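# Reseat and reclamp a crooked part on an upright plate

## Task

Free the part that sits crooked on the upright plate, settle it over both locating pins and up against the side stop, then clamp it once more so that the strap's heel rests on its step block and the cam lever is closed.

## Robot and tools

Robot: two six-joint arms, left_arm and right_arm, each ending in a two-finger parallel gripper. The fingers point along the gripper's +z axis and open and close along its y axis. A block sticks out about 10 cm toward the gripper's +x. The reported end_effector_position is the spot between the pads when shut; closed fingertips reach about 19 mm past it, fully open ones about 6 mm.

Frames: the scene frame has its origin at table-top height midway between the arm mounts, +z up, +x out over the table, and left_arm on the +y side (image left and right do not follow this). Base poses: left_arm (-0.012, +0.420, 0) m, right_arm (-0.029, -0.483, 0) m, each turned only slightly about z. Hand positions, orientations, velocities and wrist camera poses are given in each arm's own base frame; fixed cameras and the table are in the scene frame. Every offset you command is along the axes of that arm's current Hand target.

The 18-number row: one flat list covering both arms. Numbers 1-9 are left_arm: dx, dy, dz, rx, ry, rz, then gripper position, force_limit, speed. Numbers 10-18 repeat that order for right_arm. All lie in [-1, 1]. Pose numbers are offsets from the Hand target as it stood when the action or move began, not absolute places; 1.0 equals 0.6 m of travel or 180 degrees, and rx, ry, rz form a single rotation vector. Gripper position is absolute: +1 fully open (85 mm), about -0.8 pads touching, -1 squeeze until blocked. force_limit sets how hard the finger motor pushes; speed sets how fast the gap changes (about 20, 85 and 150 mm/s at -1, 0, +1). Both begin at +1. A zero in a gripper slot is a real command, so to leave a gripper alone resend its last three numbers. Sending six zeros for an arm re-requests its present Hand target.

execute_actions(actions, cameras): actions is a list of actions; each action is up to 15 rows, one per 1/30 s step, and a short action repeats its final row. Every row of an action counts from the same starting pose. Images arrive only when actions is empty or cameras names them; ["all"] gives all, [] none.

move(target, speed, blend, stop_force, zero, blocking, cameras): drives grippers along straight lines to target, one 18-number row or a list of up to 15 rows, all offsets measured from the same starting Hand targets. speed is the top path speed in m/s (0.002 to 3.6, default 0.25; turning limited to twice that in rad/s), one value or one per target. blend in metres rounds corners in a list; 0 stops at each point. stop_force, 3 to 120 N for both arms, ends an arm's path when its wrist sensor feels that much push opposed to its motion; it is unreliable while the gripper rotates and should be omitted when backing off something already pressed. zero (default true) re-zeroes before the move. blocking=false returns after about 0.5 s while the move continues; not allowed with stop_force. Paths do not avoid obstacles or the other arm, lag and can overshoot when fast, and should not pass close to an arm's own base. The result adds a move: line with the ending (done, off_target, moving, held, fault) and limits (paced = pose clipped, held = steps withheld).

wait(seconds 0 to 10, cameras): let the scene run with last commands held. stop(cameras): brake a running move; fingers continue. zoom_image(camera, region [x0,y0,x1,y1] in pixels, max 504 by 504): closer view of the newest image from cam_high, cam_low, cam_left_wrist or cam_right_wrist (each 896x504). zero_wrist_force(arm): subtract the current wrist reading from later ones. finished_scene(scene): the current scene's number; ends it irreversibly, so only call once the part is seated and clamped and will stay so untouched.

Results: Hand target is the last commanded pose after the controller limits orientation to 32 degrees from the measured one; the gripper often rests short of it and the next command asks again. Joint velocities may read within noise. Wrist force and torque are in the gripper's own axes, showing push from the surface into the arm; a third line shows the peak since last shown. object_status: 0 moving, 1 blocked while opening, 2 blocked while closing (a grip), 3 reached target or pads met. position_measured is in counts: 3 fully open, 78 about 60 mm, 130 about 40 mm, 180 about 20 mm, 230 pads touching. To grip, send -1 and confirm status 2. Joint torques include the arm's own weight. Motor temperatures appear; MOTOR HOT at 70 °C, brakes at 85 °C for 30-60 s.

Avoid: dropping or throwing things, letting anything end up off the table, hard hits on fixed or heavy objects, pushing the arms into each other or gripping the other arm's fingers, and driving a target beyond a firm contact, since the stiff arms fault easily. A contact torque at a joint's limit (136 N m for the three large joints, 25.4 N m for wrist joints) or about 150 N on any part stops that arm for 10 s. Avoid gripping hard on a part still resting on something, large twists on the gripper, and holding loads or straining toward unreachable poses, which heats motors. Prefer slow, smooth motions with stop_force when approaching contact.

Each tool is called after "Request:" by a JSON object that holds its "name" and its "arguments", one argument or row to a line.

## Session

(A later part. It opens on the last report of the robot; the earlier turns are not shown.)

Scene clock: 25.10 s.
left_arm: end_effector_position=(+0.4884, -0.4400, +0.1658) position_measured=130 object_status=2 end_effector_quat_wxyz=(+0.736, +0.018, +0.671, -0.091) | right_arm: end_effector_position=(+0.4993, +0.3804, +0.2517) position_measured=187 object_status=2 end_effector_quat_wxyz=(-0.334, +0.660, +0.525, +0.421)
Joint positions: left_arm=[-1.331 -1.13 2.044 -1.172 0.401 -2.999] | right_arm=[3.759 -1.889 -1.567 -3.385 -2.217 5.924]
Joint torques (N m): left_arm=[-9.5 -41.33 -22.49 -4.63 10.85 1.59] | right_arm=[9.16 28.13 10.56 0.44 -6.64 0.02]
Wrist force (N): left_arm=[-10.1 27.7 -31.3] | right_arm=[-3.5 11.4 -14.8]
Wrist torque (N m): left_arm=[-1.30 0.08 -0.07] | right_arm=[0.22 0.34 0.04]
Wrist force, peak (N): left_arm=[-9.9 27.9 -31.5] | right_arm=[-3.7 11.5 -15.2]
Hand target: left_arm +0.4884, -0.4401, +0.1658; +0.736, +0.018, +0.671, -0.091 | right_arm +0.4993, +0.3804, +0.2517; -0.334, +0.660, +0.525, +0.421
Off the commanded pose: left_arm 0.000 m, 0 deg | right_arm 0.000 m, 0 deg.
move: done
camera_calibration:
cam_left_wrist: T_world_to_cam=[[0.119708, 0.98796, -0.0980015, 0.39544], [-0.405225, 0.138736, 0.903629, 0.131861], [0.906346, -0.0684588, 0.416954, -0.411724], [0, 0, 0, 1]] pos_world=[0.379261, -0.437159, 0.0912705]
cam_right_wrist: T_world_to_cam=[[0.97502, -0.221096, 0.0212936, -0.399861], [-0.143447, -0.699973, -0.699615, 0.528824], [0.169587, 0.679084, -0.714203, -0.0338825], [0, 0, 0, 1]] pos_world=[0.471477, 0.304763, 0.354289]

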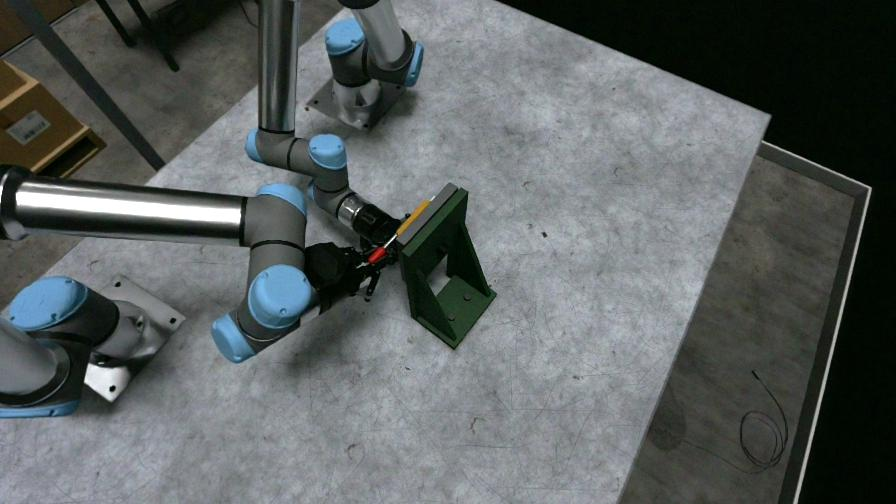

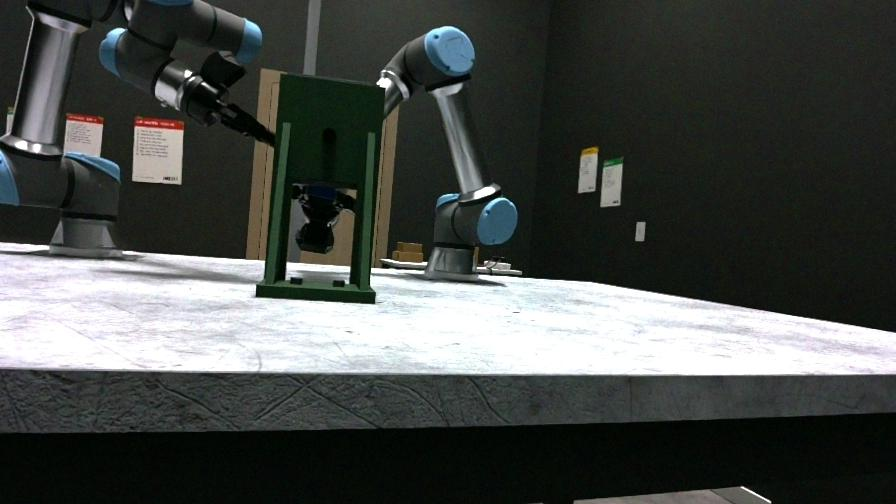

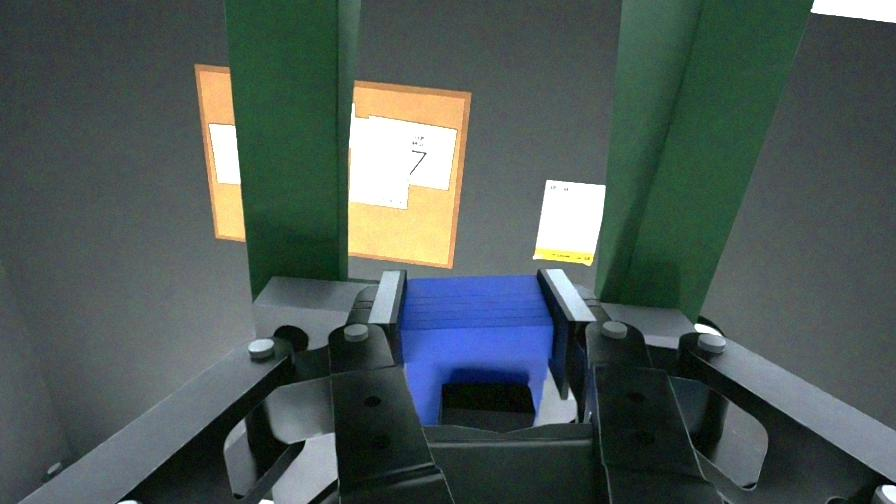

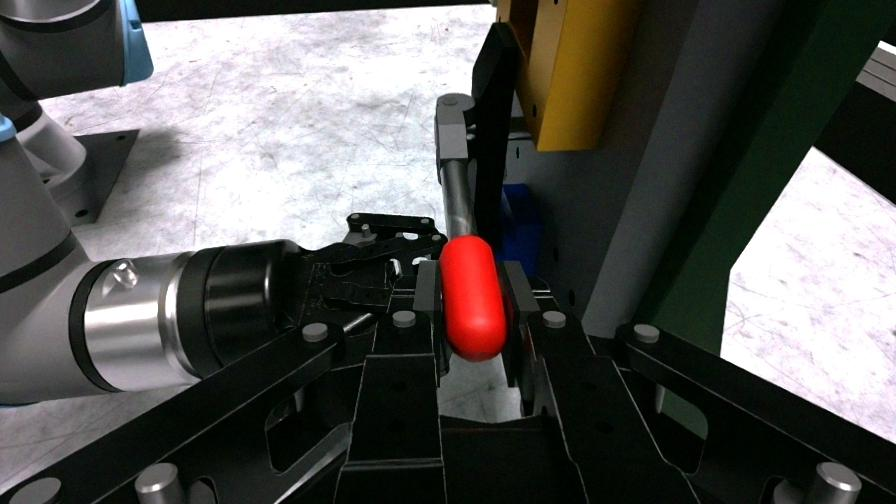

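Request:
{"name": "move", "arguments": {
  "target": [
    [0,0.002,-0.004,0,0,0,-1,-1,-1,0.0007,-0.0280,0.0015,-0.0503,0,0.0235,-1,-0.6,-1],
    [0,0.002,-0.004,0,0,0,-1,-1,-1,0.0035,-0.0553,0.0075,-0.1007,0,0.047,-1,-0.6,-1],
    [0,0.002,-0.004,0,0,0,-1,-1,-1,0.0083,-0.0811,0.0180,-0.151,0,0.0705,-1,-0.6,-1]
  ],
  "cameras": ["cam_left_wrist","cam_right_wrist"],
  "speed": 0.1,
  "blend": 0.003
}}

Scene clock: 28.60 s.
left_arm: end_effector_position=(+0.4862, -0.4385, +0.1655) position_measured=130 object_status=2 end_effector_quat_wxyz=(+0.736, +0.018, +0.671, -0.091) | right_arm: end_effector_position=(+0.4549, +0.4027, +0.2517) position_measured=189 object_status=2 end_effector_quat_wxyz=(-0.206, +0.754, +0.371, +0.501)
Joint positions: left_arm=[-1.335 -1.134 2.052 -1.179 0.398 -2.996] | right_arm=[4.153 -1.633 -1.869 -3.211 -1.421 6.284]
Joint torques (N m): left_arm=[1.9 -27.89 -13.96 1.46 -3.56 -1.41] | right_arm=[0.45 24.13 26.13 0.91 -3.41 -1.41]
Wrist force (N): left_arm=[4.3 -12.7 32.5] | right_arm=[-8.6 4.9 8.5]
Wrist torque (N m): left_arm=[-0.35 0.36 -0.11] | right_arm=[-0.17 0.28 0.48]
Wrist force, peak (N): left_arm=[-9.3 30.5 -31.5] | right_arm=[-13.7 8.7 -29.4]
Hand target: left_arm +0.4862, -0.4385, +0.1655; +0.736, +0.018, +0.671, -0.091 | right_arm +0.4546, +0.4030, +0.2517; -0.214, +0.774, +0.336, +0.493
Off the commanded pose: left_arm 0.000 m, 0 deg | right_arm 0.000 m, 5 deg.
joint sent to its limit (right arm) — joint 6 (wrist 3), upper limit. The joint targets are off in orientation, not in position.
move: off_target (right_arm)
camera_calibration:
cam_left_wrist: T_world_to_cam=[[0.120077, 0.987911, -0.0980487, 0.394035], [-0.405279, 0.138939, 0.903573, 0.131147], [0.906273, -0.0687615, 0.417063, -0.409618], [0, 0, 0, 1]] pos_world=[0.377062, -0.435659, 0.0909704]
cam_right_wrist: T_world_to_cam=[[0.767162, -0.636167, 0.082184, -0.105281], [-0.406764, -0.581537, -0.704527, 0.611327], [0.49599, 0.507057, -0.704902, -0.123143], [0, 0, 0, 1]] pos_world=[0.390511, 0.350974, 0.352545]
Images, in order (width x height): cam_left_wrist 896x504, cam_right_wrist 896x504.

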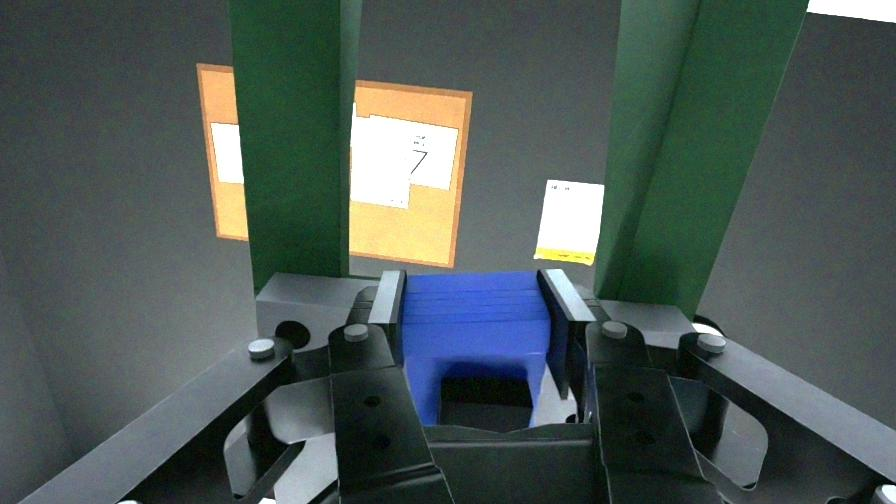

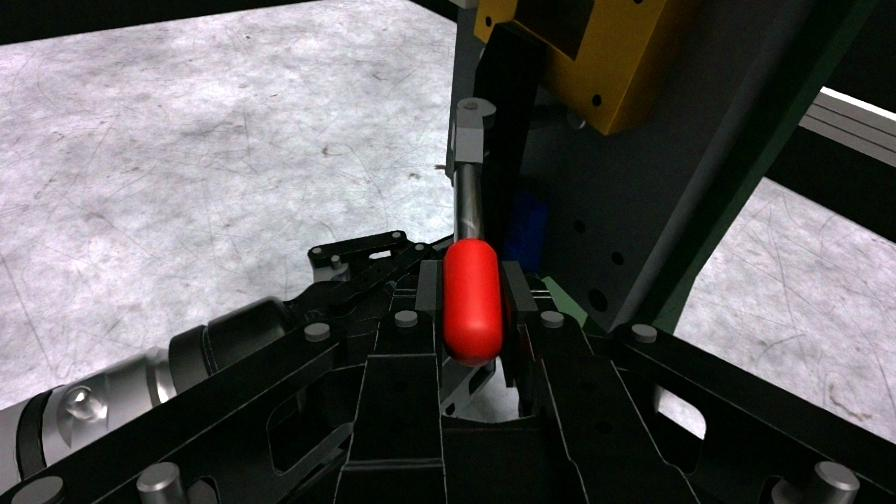

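Request:
{"name": "move", "arguments": {
  "target": [
    [0,0,0.0015,0,0,0,-1,-1,-1,0,0,0,0,0,0,-0.04,-0.6,-0.5],
    [0,0,0.0015,0,0,0,-1,-1,-1,0,0,-0.2,0,0,0,-0.04,-0.6,-0.5],
    [0,0,0.0015,0,0,0,-1,-1,-1,0,0,-0.25,0,0,-0.667,-0.04,-0.6,-0.5],
    [0,0,0.0015,0,0,0,-1,-1,-1,0,0,-0.25,0,0,0.667,-0.04,-0.6,-0.5],
    [0,0,0.0015,0,0,0,-1,-1,-1,0,0,-0.2,0,0,0,-0.04,-0.6,-0.5]
  ],
  "cameras": ["cam_left_wrist","cam_right_wrist"],
  "speed": [0.1,0.15,0.8,0.8,0.8]
}}

Scene clock: 36.17 s.
left_arm: end_effector_position=(+0.4871, -0.4387, +0.1656) position_measured=130 object_status=2 end_effector_quat_wxyz=(+0.736, +0.018, +0.671, -0.091) | right_arm: end_effector_position=(+0.3804, +0.3235, +0.3024) position_measured=134 object_status=3 end_effector_quat_wxyz=(-0.214, +0.774, +0.336, +0.493) end_effector_velocity=(+0.000, +0.000, +0.000) end_effector_angular_velocity=(-0.003, -0.004, +0.002)
Joint positions: left_arm=[-1.333 -1.133 2.05 -1.177 0.4 -2.997] | right_arm=[4.265 -1.315 -2.014 -3.409 -1.297 0.132]
Joint velocities: left_arm=[within noise] | right_arm=[0.001 0 0 0 0.001 -0.005]
Joint torques (N m): left_arm=[21.18 -37.46 -11.45 -3.37 -1.24 1.63] | right_arm=[4.56 18.77 27.61 -1.17 3.23 -1.34]
Wrist force (N): left_arm=[-4.6 -3.8 -35.6] | right_arm=[-1.3 -0.6 1.4]
Wrist torque (N m): left_arm=[-0.42 0.13 -0.04] | right_arm=[-0.02 0.24 0.16]
Wrist force, peak (N): left_arm=[-4.5 -3.8 -35.9] | right_arm=[-8.9 4.7 8.5]
Hand target: left_arm +0.4871, -0.4387, +0.1656; +0.736, +0.018, +0.671, -0.091 | right_arm +0.3803, +0.3235, +0.3024; -0.214, +0.774, +0.336, +0.493
Off the commanded pose: left_arm 0.000 m, 0 deg | right_arm 0.000 m, 0 deg.
move: done
camera_calibration:
cam_left_wrist: T_world_to_cam=[[0.120117, 0.987897, -0.0981378, 0.394122], [-0.405266, 0.139036, 0.903565, 0.131487], [0.906274, -0.0687616, 0.417061, -0.410489], [0, 0, 0, 1]] pos_world=[0.377962, -0.435859, 0.0910702]
cam_right_wrist: T_world_to_cam=[[0.733917, -0.678921, 0.0207942, -0.0576011], [-0.474425, -0.534284, -0.699615, 0.579603], [0.486093, 0.503594, -0.714217, -0.00253076], [0, 0, 0, 1]] pos_world=[0.318483, 0.271841, 0.40489]
Images, in order (width x height): cam_left_wrist 896x504, cam_right_wrist 896x504.

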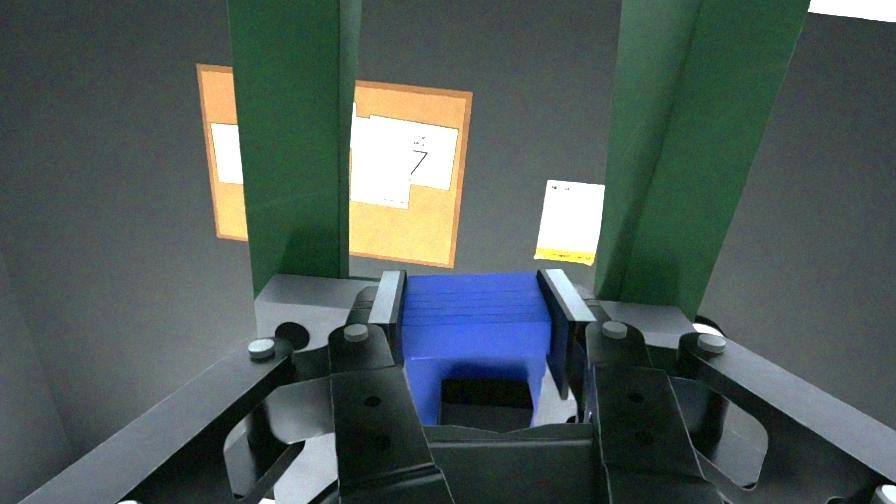

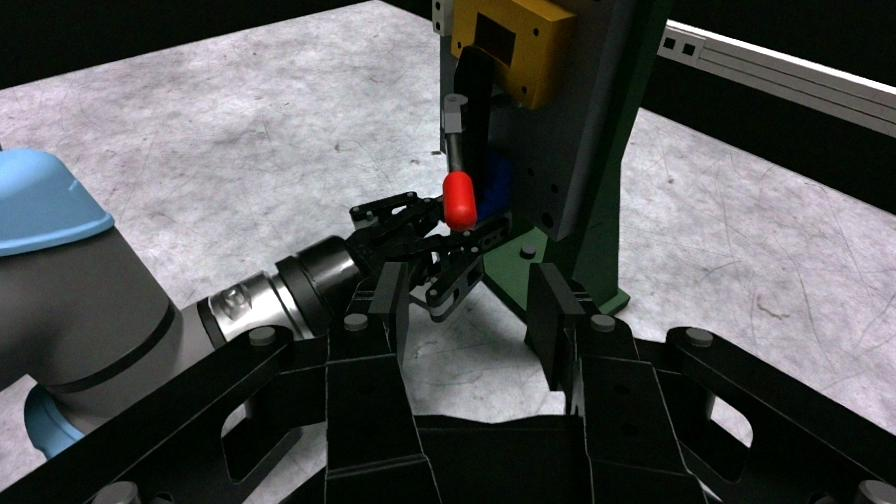

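Request:
{"name": "move", "arguments": {
  "target": [
    [0,0,-0.0008,0,0,0,-1,-1,-1,0,0,0.2,0,0,0,-0.04,-0.6,-1],
    [0,0,-0.0008,0,0,0,-1,-1,-1,0,0,0.2,0,0,0,-1,-0.6,-1]
  ],
  "speed": 0.15
}}

Request:
{"name": "move", "arguments": {
  "target": [
    [0,0,0,0,0,0,-1,-1,-1,0.0007,-0.0280,0.0015,-0.0503,0,0.0235,-1,-0.6,-1],
    [0,0,0,0,0,0,-1,-1,-1,0.0035,-0.0553,0.0075,-0.1007,0,0.047,-1,-0.6,-1],
    [0,0,0,0,0,0,-1,-1,-1,0.0083,-0.0811,0.0180,-0.151,0,0.0705,-1,-0.6,-1],
    [0,0,0,0,0,0,-1,-1,-1,0.0149,-0.1043,0.0320,-0.2013,0,0.094,-1,-0.6,-1],
    [0,0,0,0,0,0,-1,-1,-1,0.0231,-0.1248,0.0496,-0.2517,0,0.1175,-1,-0.6,-1]
  ],
  "cameras": ["all"],
  "speed": 0.1,
  "blend": 0.003
}}

Scene clock: 38.97 s.
left_arm: end_effector_position=(+0.4866, -0.4386, +0.1655) position_measured=130 object_status=2 end_effector_quat_wxyz=(+0.736, +0.018, +0.671, -0.091) | right_arm: end_effector_position=(+0.4546, +0.4030, +0.2517) position_measured=188 object_status=0 end_effector_quat_wxyz=(-0.214, +0.774, +0.336, +0.493)
Joint positions: left_arm=[-1.334 -1.133 2.051 -1.178 0.399 -2.997] | right_arm=[4.171 -1.634 -1.862 -3.231 -1.381 0.09]
Joint torques (N m): left_arm=[-9.51 -45.65 1.16 0.7 -3.48 1.74] | right_arm=[7.66 17.32 29.84 2.47 1.67 1.28]
Wrist force (N): left_arm=[5.3 -11.7 21.2] | right_arm=[-1.2 -0.2 -7.5]
Wrist torque (N m): left_arm=[-0.26 0.29 0.00] | right_arm=[0.54 0.25 -0.02]
Wrist force, peak (N): left_arm=[-4.6 -3.8 -35.8] | right_arm=[-1.2 -0.2 -7.5]
Hand target: left_arm +0.4866, -0.4386, +0.1655; +0.736, +0.018, +0.671, -0.091 | right_arm +0.4546, +0.4030, +0.2517; -0.214, +0.774, +0.336, +0.493
Off the commanded pose: left_arm 0.000 m, 0 deg | right_arm 0.000 m, 0 deg.
move: done

Scene clock: 42.73 s.
left_arm: end_effector_position=(+0.4866, -0.4386, +0.1655) position_measured=130 object_status=2 end_effector_quat_wxyz=(+0.736, +0.018, +0.671, -0.091) | right_arm: end_effector_position=(+0.4238, +0.4591, +0.2517) position_measured=189 object_status=2 end_effector_quat_wxyz=(-0.040, +0.841, +0.061, +0.536)
Joint positions: left_arm=[-1.334 -1.133 2.051 -1.178 0.399 -2.997] | right_arm=[4.575 -1.975 -1.536 -3.801 -0.515 0.966]
Joint torques (N m): left_arm=[4.42 -32.26 -24.27 -3.39 2.11 -0.64] | right_arm=[3.09 46.91 3.9 -1.64 -2 -1.07]
Wrist force (N): left_arm=[3.6 -0.3 -0.4] | right_arm=[6.4 -2.9 23.3]
Wrist torque (N m): left_arm=[0.03 0.23 0.16] | right_arm=[0.09 -0.09 0.13]
Wrist force, peak (N): left_arm=[5.6 -11.7 21.3] | right_arm=[16.5 -4.8 24.3]
Hand target: left_arm +0.4866, -0.4386, +0.1655; +0.736, +0.018, +0.671, -0.091 | right_arm +0.4238, +0.4590, +0.2517; -0.040, +0.841, +0.061, +0.536 (not the last commanded pose)
Off the commanded pose: left_arm 0.000 m, 0 deg | right_arm 0.019 m, 11 deg.
move: held (right_arm; a check stopped the path); path passed 3 of 5 targets; limits=held
pose unreachable (right arm): on one or more control steps of this call, first in action 0 (counted from 0), this arm could not follow its commanded pose, so it was not sent that pose on those steps. It may still have moved: this result reports where it is.
cause: moving toward the commanded pose would bring a part of the arm too close to another arm (a part of this arm just beyond joint 3 (elbow) and a part of the left arm just beyond its joint 3 (elbow), where that arm would come to rest).
camera_calibration:
cam_left_wrist: T_world_to_cam=[[0.120117, 0.987897, -0.0981378, 0.394073], [-0.405266, 0.139036, 0.903565, 0.131361], [0.906274, -0.0687616, 0.417061, -0.409987], [0, 0, 0, 1]] pos_world=[0.377462, -0.435759, 0.0909702]
cam_right_wrist: T_world_to_cam=[[0.150206, -0.98844, 0.0205897, 0.393082], [-0.703403, -0.121479, -0.700334, 0.544974], [0.694739, 0.0907113, -0.713519, -0.0271634], [0, 0, 0, 1]] pos_world=[0.343164, 0.457205, 0.354188]

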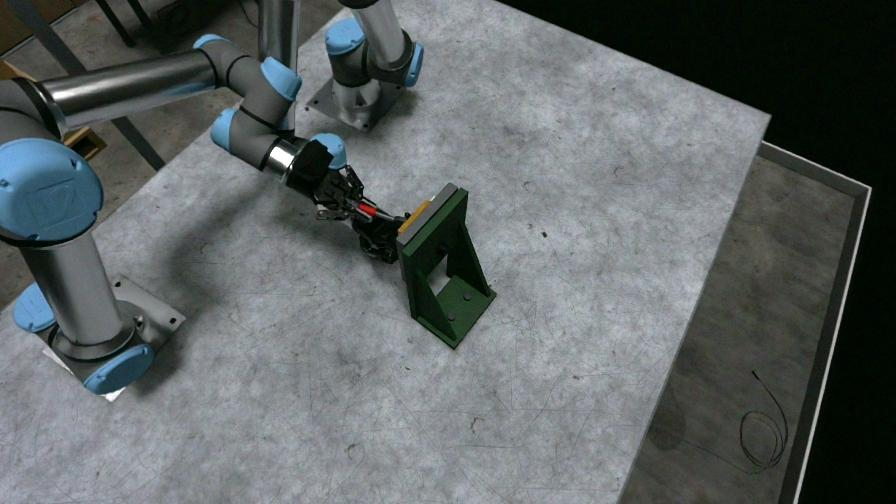

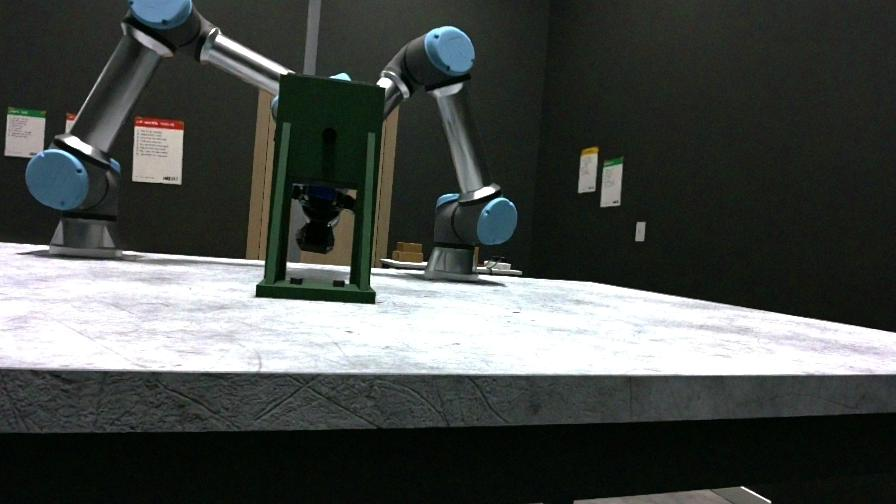

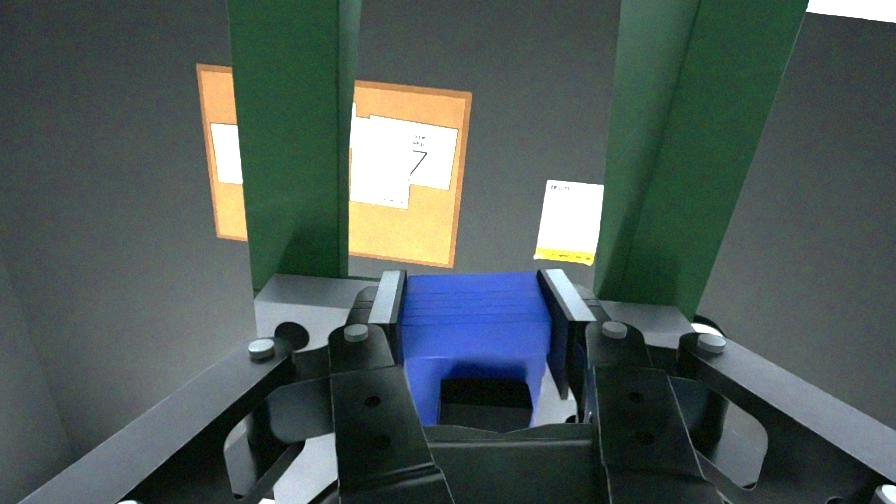

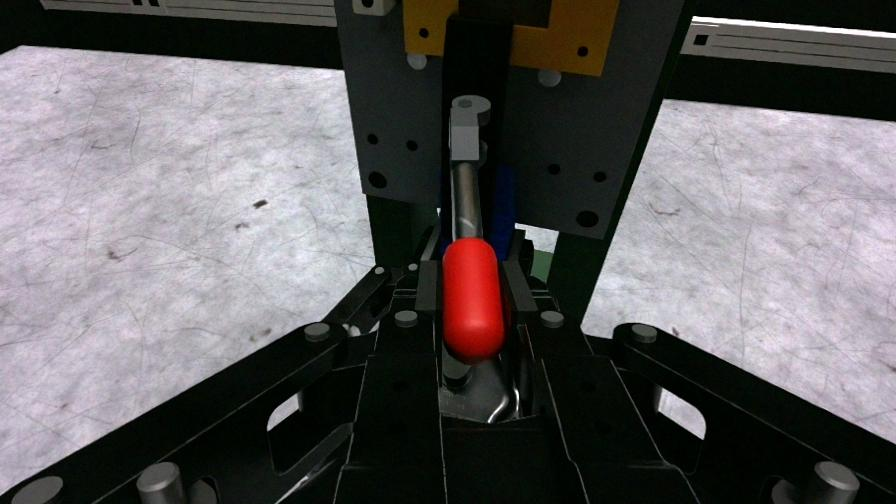

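Request:
{"name": "zoom_image", "arguments": {
  "camera": "cam_right_wrist",
  "region": [330, 0, 700, 260]
}}

Scaled by 1.362 from the camera's 896x504 image, which has a finer 1280x720 frame.

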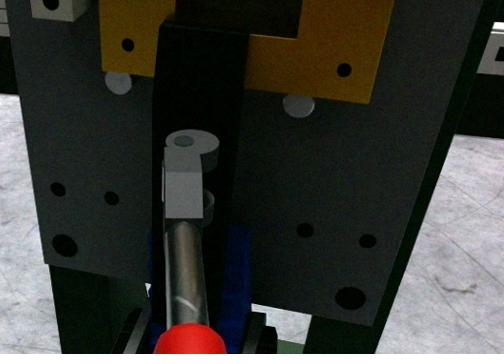

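Request:
{"name": "move", "arguments": {
  "target": [
    [0,0,0,0,0,0,-1,-1,-1,0,0,0,0,0,0,-0.04,-0.6,-0.5],
    [0,0,0,0,0,0,-1,-1,-1,0,0,-0.133,0,0,0,-0.04,-0.6,-0.5],
    [0,0,0,0,0,0,-1,-1,-1,0.045,0.197,-0.172,0.1837,0,-0.0858,-1,-0.6,0],
    [0,0,0,0,0,0,-1,-1,-1,0.1357,0.1657,0.0697,0.1837,0,-0.0858,-1,-0.6,0]
  ],
  "cameras": ["cam_left_wrist","cam_right_wrist","cam_high"],
  "speed": [0.1,0.2,0.3,0.2]
}}

Request:
{"name": "zoom_image", "arguments": {
  "camera": "cam_right_wrist",
  "region": [300, 0, 700, 400]
}}

Scene clock: 44.87 s.
left_arm: end_effector_position=(+0.4866, -0.4386, +0.1655) position_measured=130 object_status=2 end_effector_quat_wxyz=(+0.736, +0.018, +0.671, -0.091) | right_arm: end_effector_position=(+0.3953, +0.4551, +0.2659) position_measured=134 object_status=3 end_effector_quat_wxyz=(-0.041, +0.840, +0.063, +0.537)
Joint positions: left_arm=[-1.334 -1.133 2.051 -1.178 0.399 -2.997] | right_arm=[4.639 -1.944 -1.566 -3.896 -0.484 1.074]
Joint torques (N m): left_arm=[5.09 -29.26 -24.02 -3.49 2.2 -1.74] | right_arm=[-4.99 27.84 28 -3.96 -0.92 1.45]
Wrist force (N): left_arm=[2.6 -0.7 0.0] | right_arm=[-1.8 0.1 0.5]
Wrist torque (N m): left_arm=[-0.01 0.26 0.16] | right_arm=[0.06 0.36 0.17]
Wrist force, peak (N): left_arm=[4.2 -0.3 -0.6] | right_arm=[7.5 -3.1 25.4]
Hand target: left_arm +0.4866, -0.4386, +0.1655; +0.736, +0.018, +0.671, -0.091 | right_arm +0.3952, +0.4551, +0.2659; -0.041, +0.840, +0.063, +0.537 (not the last commanded pose)
Tool commands: left_gripper/position=-1.0 left_gripper/force_limit=-1.0 left_gripper/speed=-1.0 right_gripper/position=-0.04 right_gripper/force_limit=-0.6 right_gripper/speed=-0.5
Off the commanded pose: left_arm 0.000 m, 0 deg | right_arm 0.148 m, 36 deg.
move: held (right_arm; a check stopped the path); path passed 1 of 4 targets; target 3's new numbers were not sent; limits=held
pose unreachable (right arm): on one or more control steps of this call, first in action 0 (counted from 0), this arm could not follow its commanded pose, so it was not sent that pose on those steps. It may still have moved: this result reports where it is.
cause: moving toward the commanded pose would bring a part of the arm too close to another arm (this arm's gripper and a part of the left arm just beyond its joint 4 (wrist 1), where that arm would come to rest).
camera_calibration:
cam_left_wrist: T_world_to_cam=[[0.120117, 0.987897, -0.0981378, 0.394073], [-0.405266, 0.139036, 0.903565, 0.131361], [0.906274, -0.0687616, 0.417061, -0.409987], [0, 0, 0, 1]] pos_world=[0.377462, -0.435759, 0.0909702]
cam_right_wrist: T_world_to_cam=[[0.153839, -0.987894, 0.0199757, 0.391601], [-0.70137, -0.123416, -0.702032, 0.534842], [0.695999, 0.0939899, -0.711865, 0.000746661], [0, 0, 0, 1]] pos_world=[0.314359, 0.452798, 0.368185]
Images, in order (width x height): cam_high 896x504, cam_left_wrist 896x504, cam_right_wrist 896x504.

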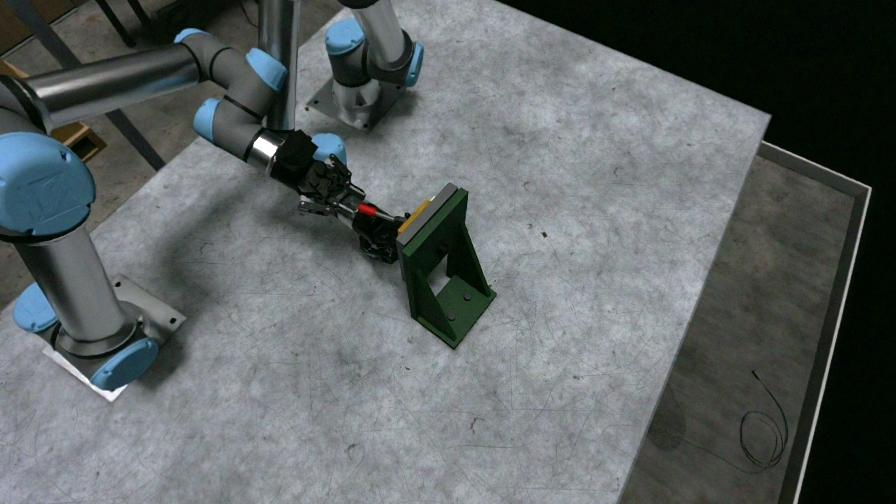

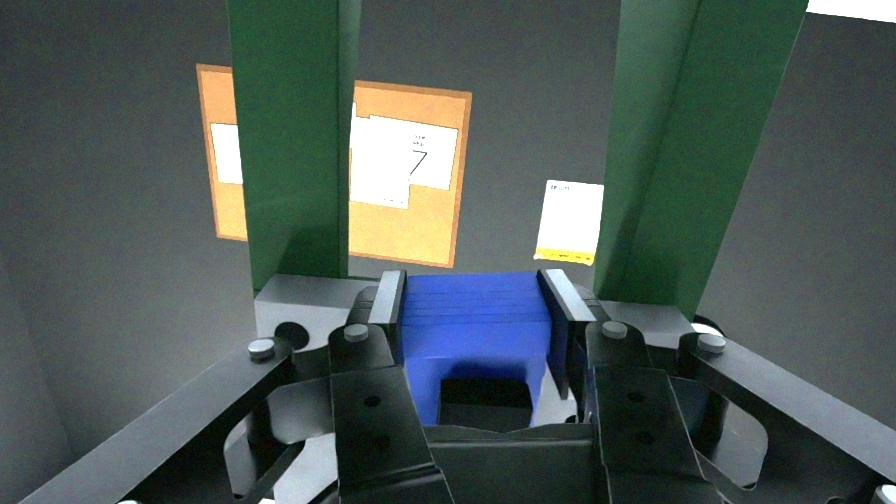

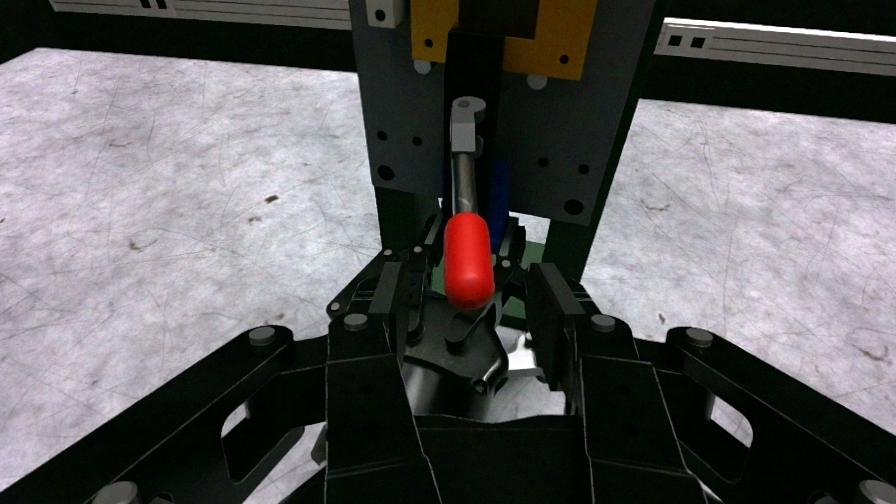

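Scaled by 1.260 from the camera's 896x504 image, which has a finer 1280x720 frame.

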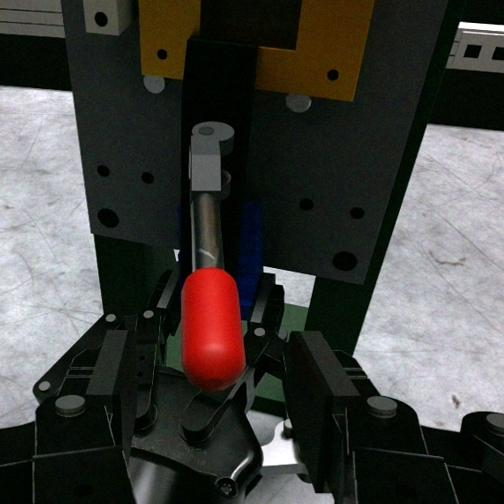

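Request:
{"name": "move", "arguments": {
  "target": [
    [0,0,0,0,0,0,-1,-1,-1,0.121,0,-0.056,0,0,0,-0.04,-0.6,-0.5],
    [0,0,0,0,0,0,-1,-1,-1,0.075,0.1975,-0.132,0.1837,0,-0.0858,-1,-0.6,0],
    [0,0,0,0,0,0,-1,-1,-1,0.135,0.1665,0.1234,0.1837,0,-0.0858,-1,-0.6,0]
  ],
  "cameras": ["cam_right_wrist"],
  "speed": [0.2,0.3,0.2]
}}

Request:
{"name": "zoom_image", "arguments": {
  "camera": "cam_right_wrist",
  "region": [300, 0, 700, 400]
}}

Scene clock: 49.47 s.
left_arm: end_effector_position=(+0.4866, -0.4386, +0.1655) position_measured=130 object_status=2 end_effector_quat_wxyz=(+0.736, +0.018, +0.671, -0.091) | right_arm: end_effector_position=(+0.5102, +0.3714, +0.3082) position_measured=232 object_status=3 end_effector_quat_wxyz=(-0.206, +0.778, +0.323, +0.498)
Joint positions: left_arm=[-1.334 -1.133 2.051 -1.178 0.399 -2.997] | right_arm=[4.018 -1.659 -1.686 -3.373 -1.489 0.036]
Joint torques (N m): left_arm=[4.96 -29.64 -23.15 -3.36 2.09 -1.79] | right_arm=[-5.49 20.07 29.34 1.36 0.93 0.05]
Wrist force (N): left_arm=[3.4 -0.5 -0.4] | right_arm=[-1.5 0.4 0.9]
Wrist torque (N m): left_arm=[0.02 0.22 0.16] | right_arm=[0.08 0.27 0.10]
Wrist force, peak (N): left_arm=[4.3 -0.5 -0.3] | right_arm=[-5.0 0.0 1.9]
Hand target: left_arm +0.4866, -0.4386, +0.1655; +0.736, +0.018, +0.671, -0.091 | right_arm +0.5103, +0.3714, +0.3082; -0.206, +0.778, +0.323, +0.498
Off the commanded pose: left_arm 0.000 m, 0 deg | right_arm 0.000 m, 0 deg.
move: done
camera_calibration:
cam_right_wrist: T_world_to_cam=[[0.711177, -0.702653, 0.0224988, -0.100633], [-0.489384, -0.51779, -0.70171, 0.673084], [0.504708, 0.488029, -0.712108, -0.090004], [0, 0, 0, 1]] pos_world=[0.446391, 0.32173, 0.410481]
Images, in order (width x height): cam_right_wrist 896x504.

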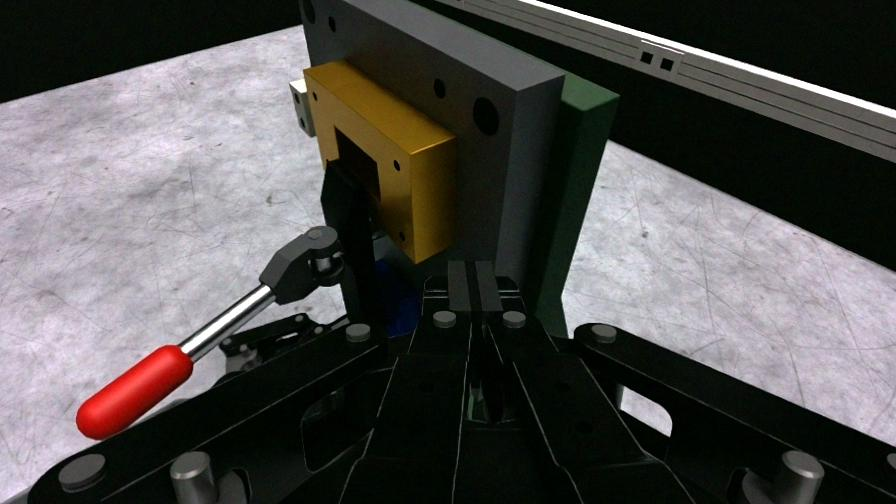

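Scaled by 1.260 from the camera's 896x504 image, which has a finer 1280x720 frame.

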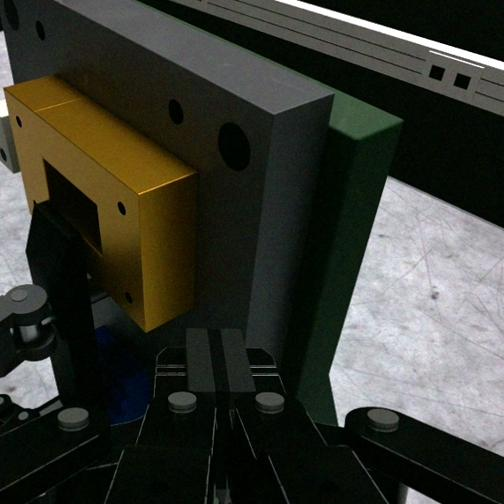

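Request:
{"name": "move", "arguments": {
  "target": [0,0,0,0,0,0,-1,-1,-1,0.0177,-0.019,0.038,0,0,0,-1,-0.6,0],
  "speed": 0.08
}}

Request:
{"name": "move", "arguments": {
  "target": [0,0,0,0,0,0,-1,-1,-1,0.0125,-0.0218,0.0267,0,0,0,-1,-0.6,0],
  "cameras": ["cam_left_wrist","cam_right_wrist"],
  "speed": 0.012,
  "stop_force": 12
}}

Request:
{"name": "zoom_image", "arguments": {
  "camera": "cam_right_wrist",
  "region": [200, 0, 600, 400]
}}

Scene clock: 50.50 s.
left_arm: end_effector_position=(+0.4866, -0.4386, +0.1655) position_measured=130 object_status=2 end_effector_quat_wxyz=(+0.736, +0.018, +0.671, -0.091) | right_arm: end_effector_position=(+0.5199, +0.3973, +0.3083) position_measured=232 object_status=3 end_effector_quat_wxyz=(-0.206, +0.778, +0.323, +0.498)
Joint positions: left_arm=[-1.334 -1.133 2.051 -1.178 0.399 -2.997] | right_arm=[4.04 -1.713 -1.625 -3.381 -1.469 0.046]
Joint torques (N m): left_arm=[4.96 -29.3 -23.62 -3.31 2.08 -1.85] | right_arm=[-8.27 33.48 11.15 1.68 -3.09 -0.88]
Wrist force (N): left_arm=[2.9 -0.7 0.0] | right_arm=[-1.7 0.5 1.0]
Wrist torque (N m): left_arm=[0.01 0.22 0.16] | right_arm=[0.08 0.30 0.10]
Wrist force, peak (N): left_arm=[4.2 -0.4 -0.4] | right_arm=[-2.2 0.8 0.5]
Hand target: left_arm +0.4866, -0.4386, +0.1655; +0.736, +0.018, +0.671, -0.091 | right_arm +0.5199, +0.3973, +0.3083; -0.206, +0.778, +0.323, +0.498
Off the commanded pose: left_arm 0.000 m, 0 deg | right_arm 0.000 m, 0 deg.
move: done

Scene clock: 52.60 s.
left_arm: end_effector_position=(+0.4866, -0.4386, +0.1655) position_measured=130 object_status=2 end_effector_quat_wxyz=(+0.736, +0.018, +0.671, -0.091) | right_arm: end_effector_position=(+0.5219, +0.4103, +0.3083) position_measured=232 object_status=3 end_effector_quat_wxyz=(-0.206, +0.778, +0.323, +0.498)
Joint positions: left_arm=[-1.334 -1.133 2.051 -1.178 0.399 -2.997] | right_arm=[4.056 -1.735 -1.6 -3.385 -1.455 0.053]
Joint torques (N m): left_arm=[4.88 -30.07 -23.04 -3.37 2.01 -1.8] | right_arm=[-4.61 35.93 13.48 4.6 -3.2 -1.08]
Wrist force (N): left_arm=[2.9 -0.7 0.0] | right_arm=[-7.1 2.6 -10.0]
Wrist torque (N m): left_arm=[0.00 0.21 0.16] | right_arm=[0.09 0.45 0.10]
Wrist force, peak (N): left_arm=[4.2 -0.4 -0.6] | right_arm=[-9.6 4.7 -21.4]
Hand target: left_arm +0.4866, -0.4386, +0.1655; +0.736, +0.018, +0.671, -0.091 | right_arm +0.5219, +0.4103, +0.3083; -0.206, +0.778, +0.323, +0.498 (not the last commanded pose)
Off the commanded pose: left_arm 0.000 m, 0 deg | right_arm 0.009 m, 0 deg.
move: contact (right_arm)
camera_calibration:
cam_left_wrist: T_world_to_cam=[[0.120117, 0.987897, -0.0981378, 0.394073], [-0.405266, 0.139036, 0.903565, 0.131361], [0.906274, -0.0687616, 0.417061, -0.409987], [0, 0, 0, 1]] pos_world=[0.377462, -0.435759, 0.0909702]
cam_right_wrist: T_world_to_cam=[[0.711139, -0.70269, 0.0225491, -0.0815419], [-0.489326, -0.51773, -0.701795, 0.698959], [0.504818, 0.48804, -0.712022, -0.114862], [0, 0, 0, 1]] pos_world=[0.457991, 0.36063, 0.410581]
Images, in order (width x height): cam_left_wrist 896x504, cam_right_wrist 896x504.

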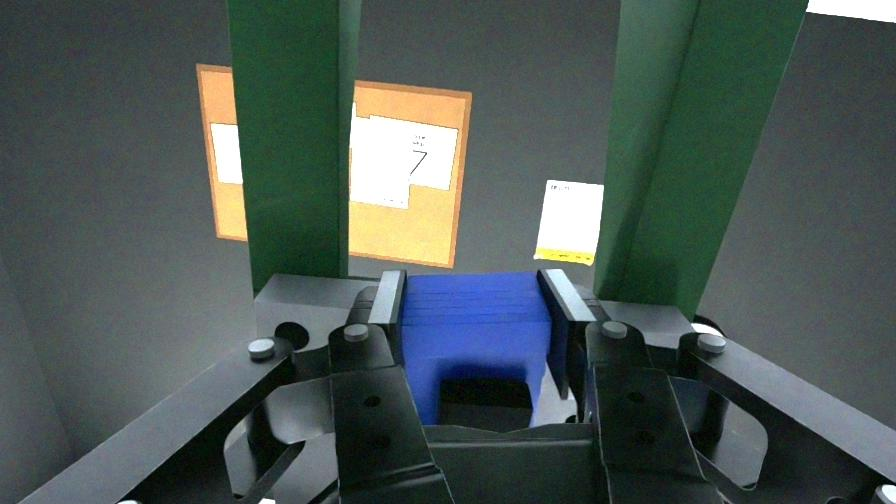

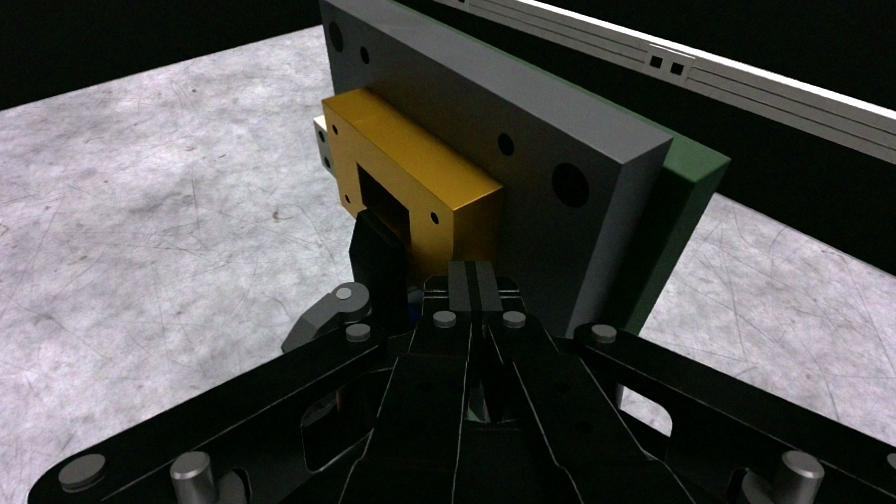

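Scaled by 1.260 from the camera's 896x504 image, which has a finer 1280x720 frame.

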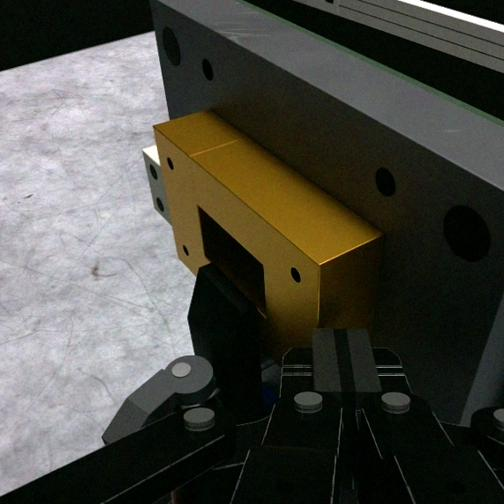

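Request:
{"name": "move", "arguments": {
  "target": [
    [0,0,0,0,0,0,-1,-1,-1,-0.0141,0.025,-0.0302,0,0,0,-1,-0.6,0],
    [0,0,0,0,0,0,-1,-1,-1,-0.0423,-0.0963,-0.2952,-0.1837,0,0.0858,-0.04,-0.6,0],
    [0,0,0,0,0,0,-1,-1,-1,0.02,-0.2438,-0.162,-0.1837,0,0.0858,-0.04,-0.6,0]
  ],
  "cameras": ["cam_right_wrist"],
  "speed": [0.08,0.3,0.3]
}}

Request:
{"name": "zoom_image", "arguments": {
  "camera": "cam_right_wrist",
  "region": [300, 0, 640, 300]
}}

Scene clock: 56.87 s.
left_arm: end_effector_position=(+0.4866, -0.4386, +0.1655) position_measured=130 object_status=2 end_effector_quat_wxyz=(+0.736, +0.018, +0.671, -0.091) | right_arm: end_effector_position=(+0.3595, +0.4546, +0.3598) position_measured=134 object_status=3 end_effector_quat_wxyz=(-0.041, +0.840, +0.063, +0.537)
Joint positions: left_arm=[-1.334 -1.133 2.051 -1.178 0.399 -2.997] | right_arm=[4.723 -1.877 -1.447 -4.237 -0.454 1.248]
Joint torques (N m): left_arm=[4.74 -29.56 -22.09 -3.29 2.09 -1.78] | right_arm=[7.64 27.55 30.64 -1.46 2.13 1.29]
Wrist force (N): left_arm=[3.3 -0.4 -0.4] | right_arm=[-1.9 0.0 0.7]
Wrist torque (N m): left_arm=[0.04 0.23 0.16] | right_arm=[0.04 0.35 0.10]
Wrist force, peak (N): left_arm=[4.4 -0.3 -0.5] | right_arm=[-8.5 2.4 -9.4]
Hand target: left_arm +0.4866, -0.4386, +0.1655; +0.736, +0.018, +0.671, -0.091 | right_arm +0.3595, +0.4547, +0.3598; -0.041, +0.840, +0.063, +0.537
Off the commanded pose: left_arm 0.000 m, 0 deg | right_arm 0.000 m, 0 deg.
move: done
camera_calibration:
cam_right_wrist: T_world_to_cam=[[0.153706, -0.98791, 0.0202096, 0.394758], [-0.701629, -0.12352, -0.701754, 0.575666], [0.695766, 0.0936845, -0.712132, 0.092802], [0, 0, 0, 1]] pos_world=[0.278659, 0.452398, 0.462086]
Images, in order (width x height): cam_right_wrist 896x504.

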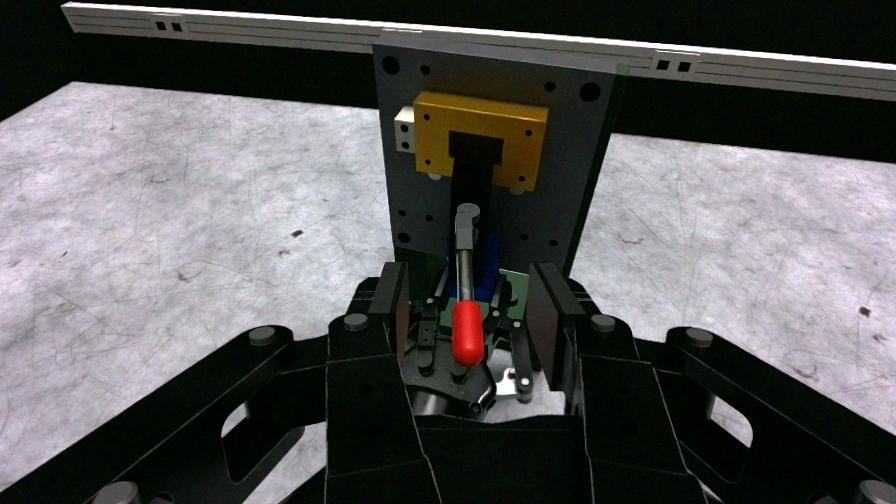

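Scaled by 1.482 from the camera's 896x504 image, which has a finer 1280x720 frame.

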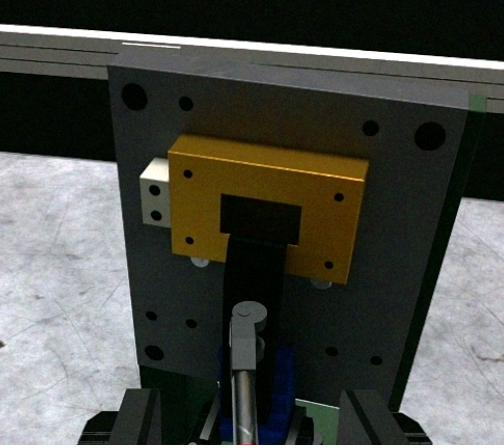

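Request:
{"name": "move", "arguments": {
  "target": [
    [0,0,0,0,0,0.0306,-1,-1,-1,-0.0273,0.0083,0.1308,0,0,0,-0.04,-0.6,0],
    [0,0,0,0,0,0.0306,-1,-1,-1,-0.118,0.0083,0.173,0,0,0,-0.04,-0.6,-1],
    [0,0,0,0,0,0.0306,-1,-1,-1,-0.118,0.0083,0.173,0,0,0,-1,0,-1]
  ],
  "cameras": ["cam_right_wrist","cam_left_wrist"],
  "speed": [0.2,0.15,0.1]
}}

Request:
{"name": "zoom_image", "arguments": {
  "camera": "cam_right_wrist",
  "region": [330, 0, 700, 260]
}}

Scene clock: 60.77 s.
left_arm: end_effector_position=(+0.4866, -0.4386, +0.1655) position_measured=130 object_status=2 end_effector_quat_wxyz=(+0.740, +0.050, +0.669, -0.055) | right_arm: end_effector_position=(+0.4240, +0.4595, +0.2520) position_measured=191 object_status=0 end_effector_quat_wxyz=(-0.041, +0.840, +0.063, +0.537)
Joint positions: left_arm=[-1.334 -1.133 2.051 -1.178 0.399 -2.901] | right_arm=[4.575 -1.973 -1.538 -3.792 -0.515 0.957]
Joint torques (N m): left_arm=[-5.63 -28.87 -6.87 -0.62 -0.87 1.67] | right_arm=[1.07 28.23 8.69 -0.47 -0.5 1.24]
Wrist force (N): left_arm=[2.8 -1.0 0.3] | right_arm=[-4.4 1.0 -19.5]
Wrist torque (N m): left_arm=[0.06 0.19 0.24] | right_arm=[-0.06 0.49 0.22]
Wrist force, peak (N): left_arm=[5.3 -0.7 -2.4] | right_arm=[-5.3 0.7 -19.4]
Hand target: left_arm +0.4866, -0.4386, +0.1655; +0.740, +0.050, +0.669, -0.056 | right_arm +0.4240, +0.4595, +0.2520; -0.041, +0.840, +0.063, +0.537
Off the commanded pose: left_arm 0.000 m, 0 deg | right_arm 0.000 m, 0 deg.
move: done
camera_calibration:
cam_left_wrist: T_world_to_cam=[[0.111283, 0.993785, -0.00264753, 0.385192], [-0.419073, 0.0493425, 0.906611, 0.098232], [0.901107, -0.0997805, 0.42196, -0.42191], [0, 0, 0, 1]] pos_world=[0.378487, -0.429743, 0.0899904]
cam_right_wrist: T_world_to_cam=[[0.153843, -0.987891, 0.0200932, 0.391849], [-0.701512, -0.123521, -0.701871, 0.545879], [0.695854, 0.0938826, -0.71202, -0.0294622], [0, 0, 0, 1]] pos_world=[0.343159, 0.457298, 0.354286]
Images, in order (width x height): cam_left_wrist 896x504, cam_right_wrist 896x504.

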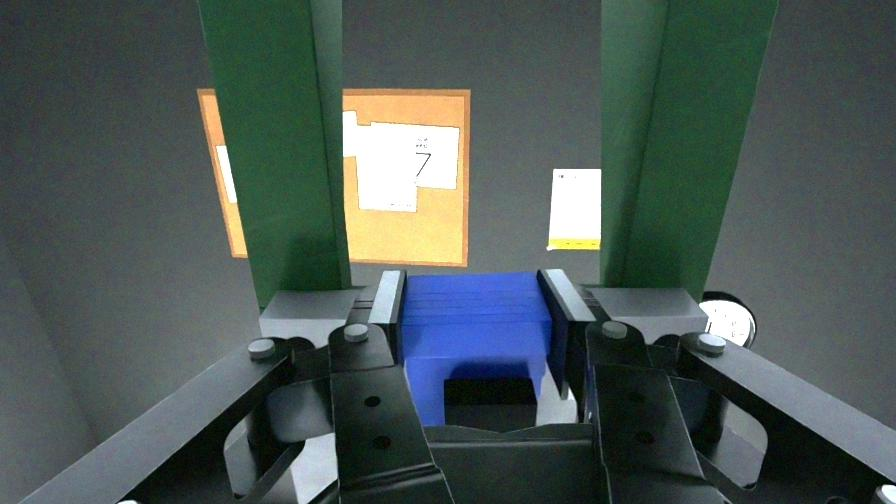

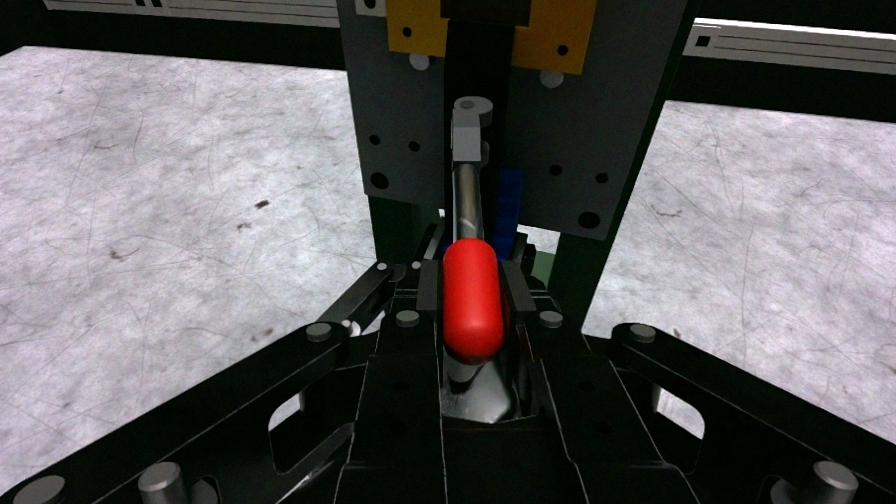

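Scaled by 1.362 from the camera's 896x504 image, which has a finer 1280x720 frame.

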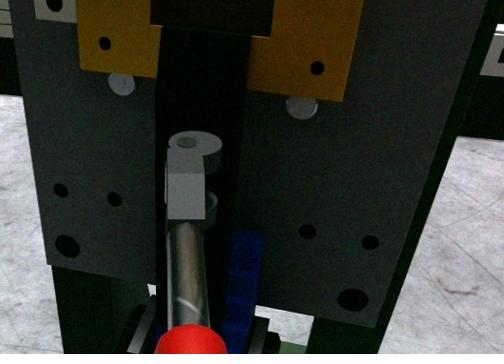

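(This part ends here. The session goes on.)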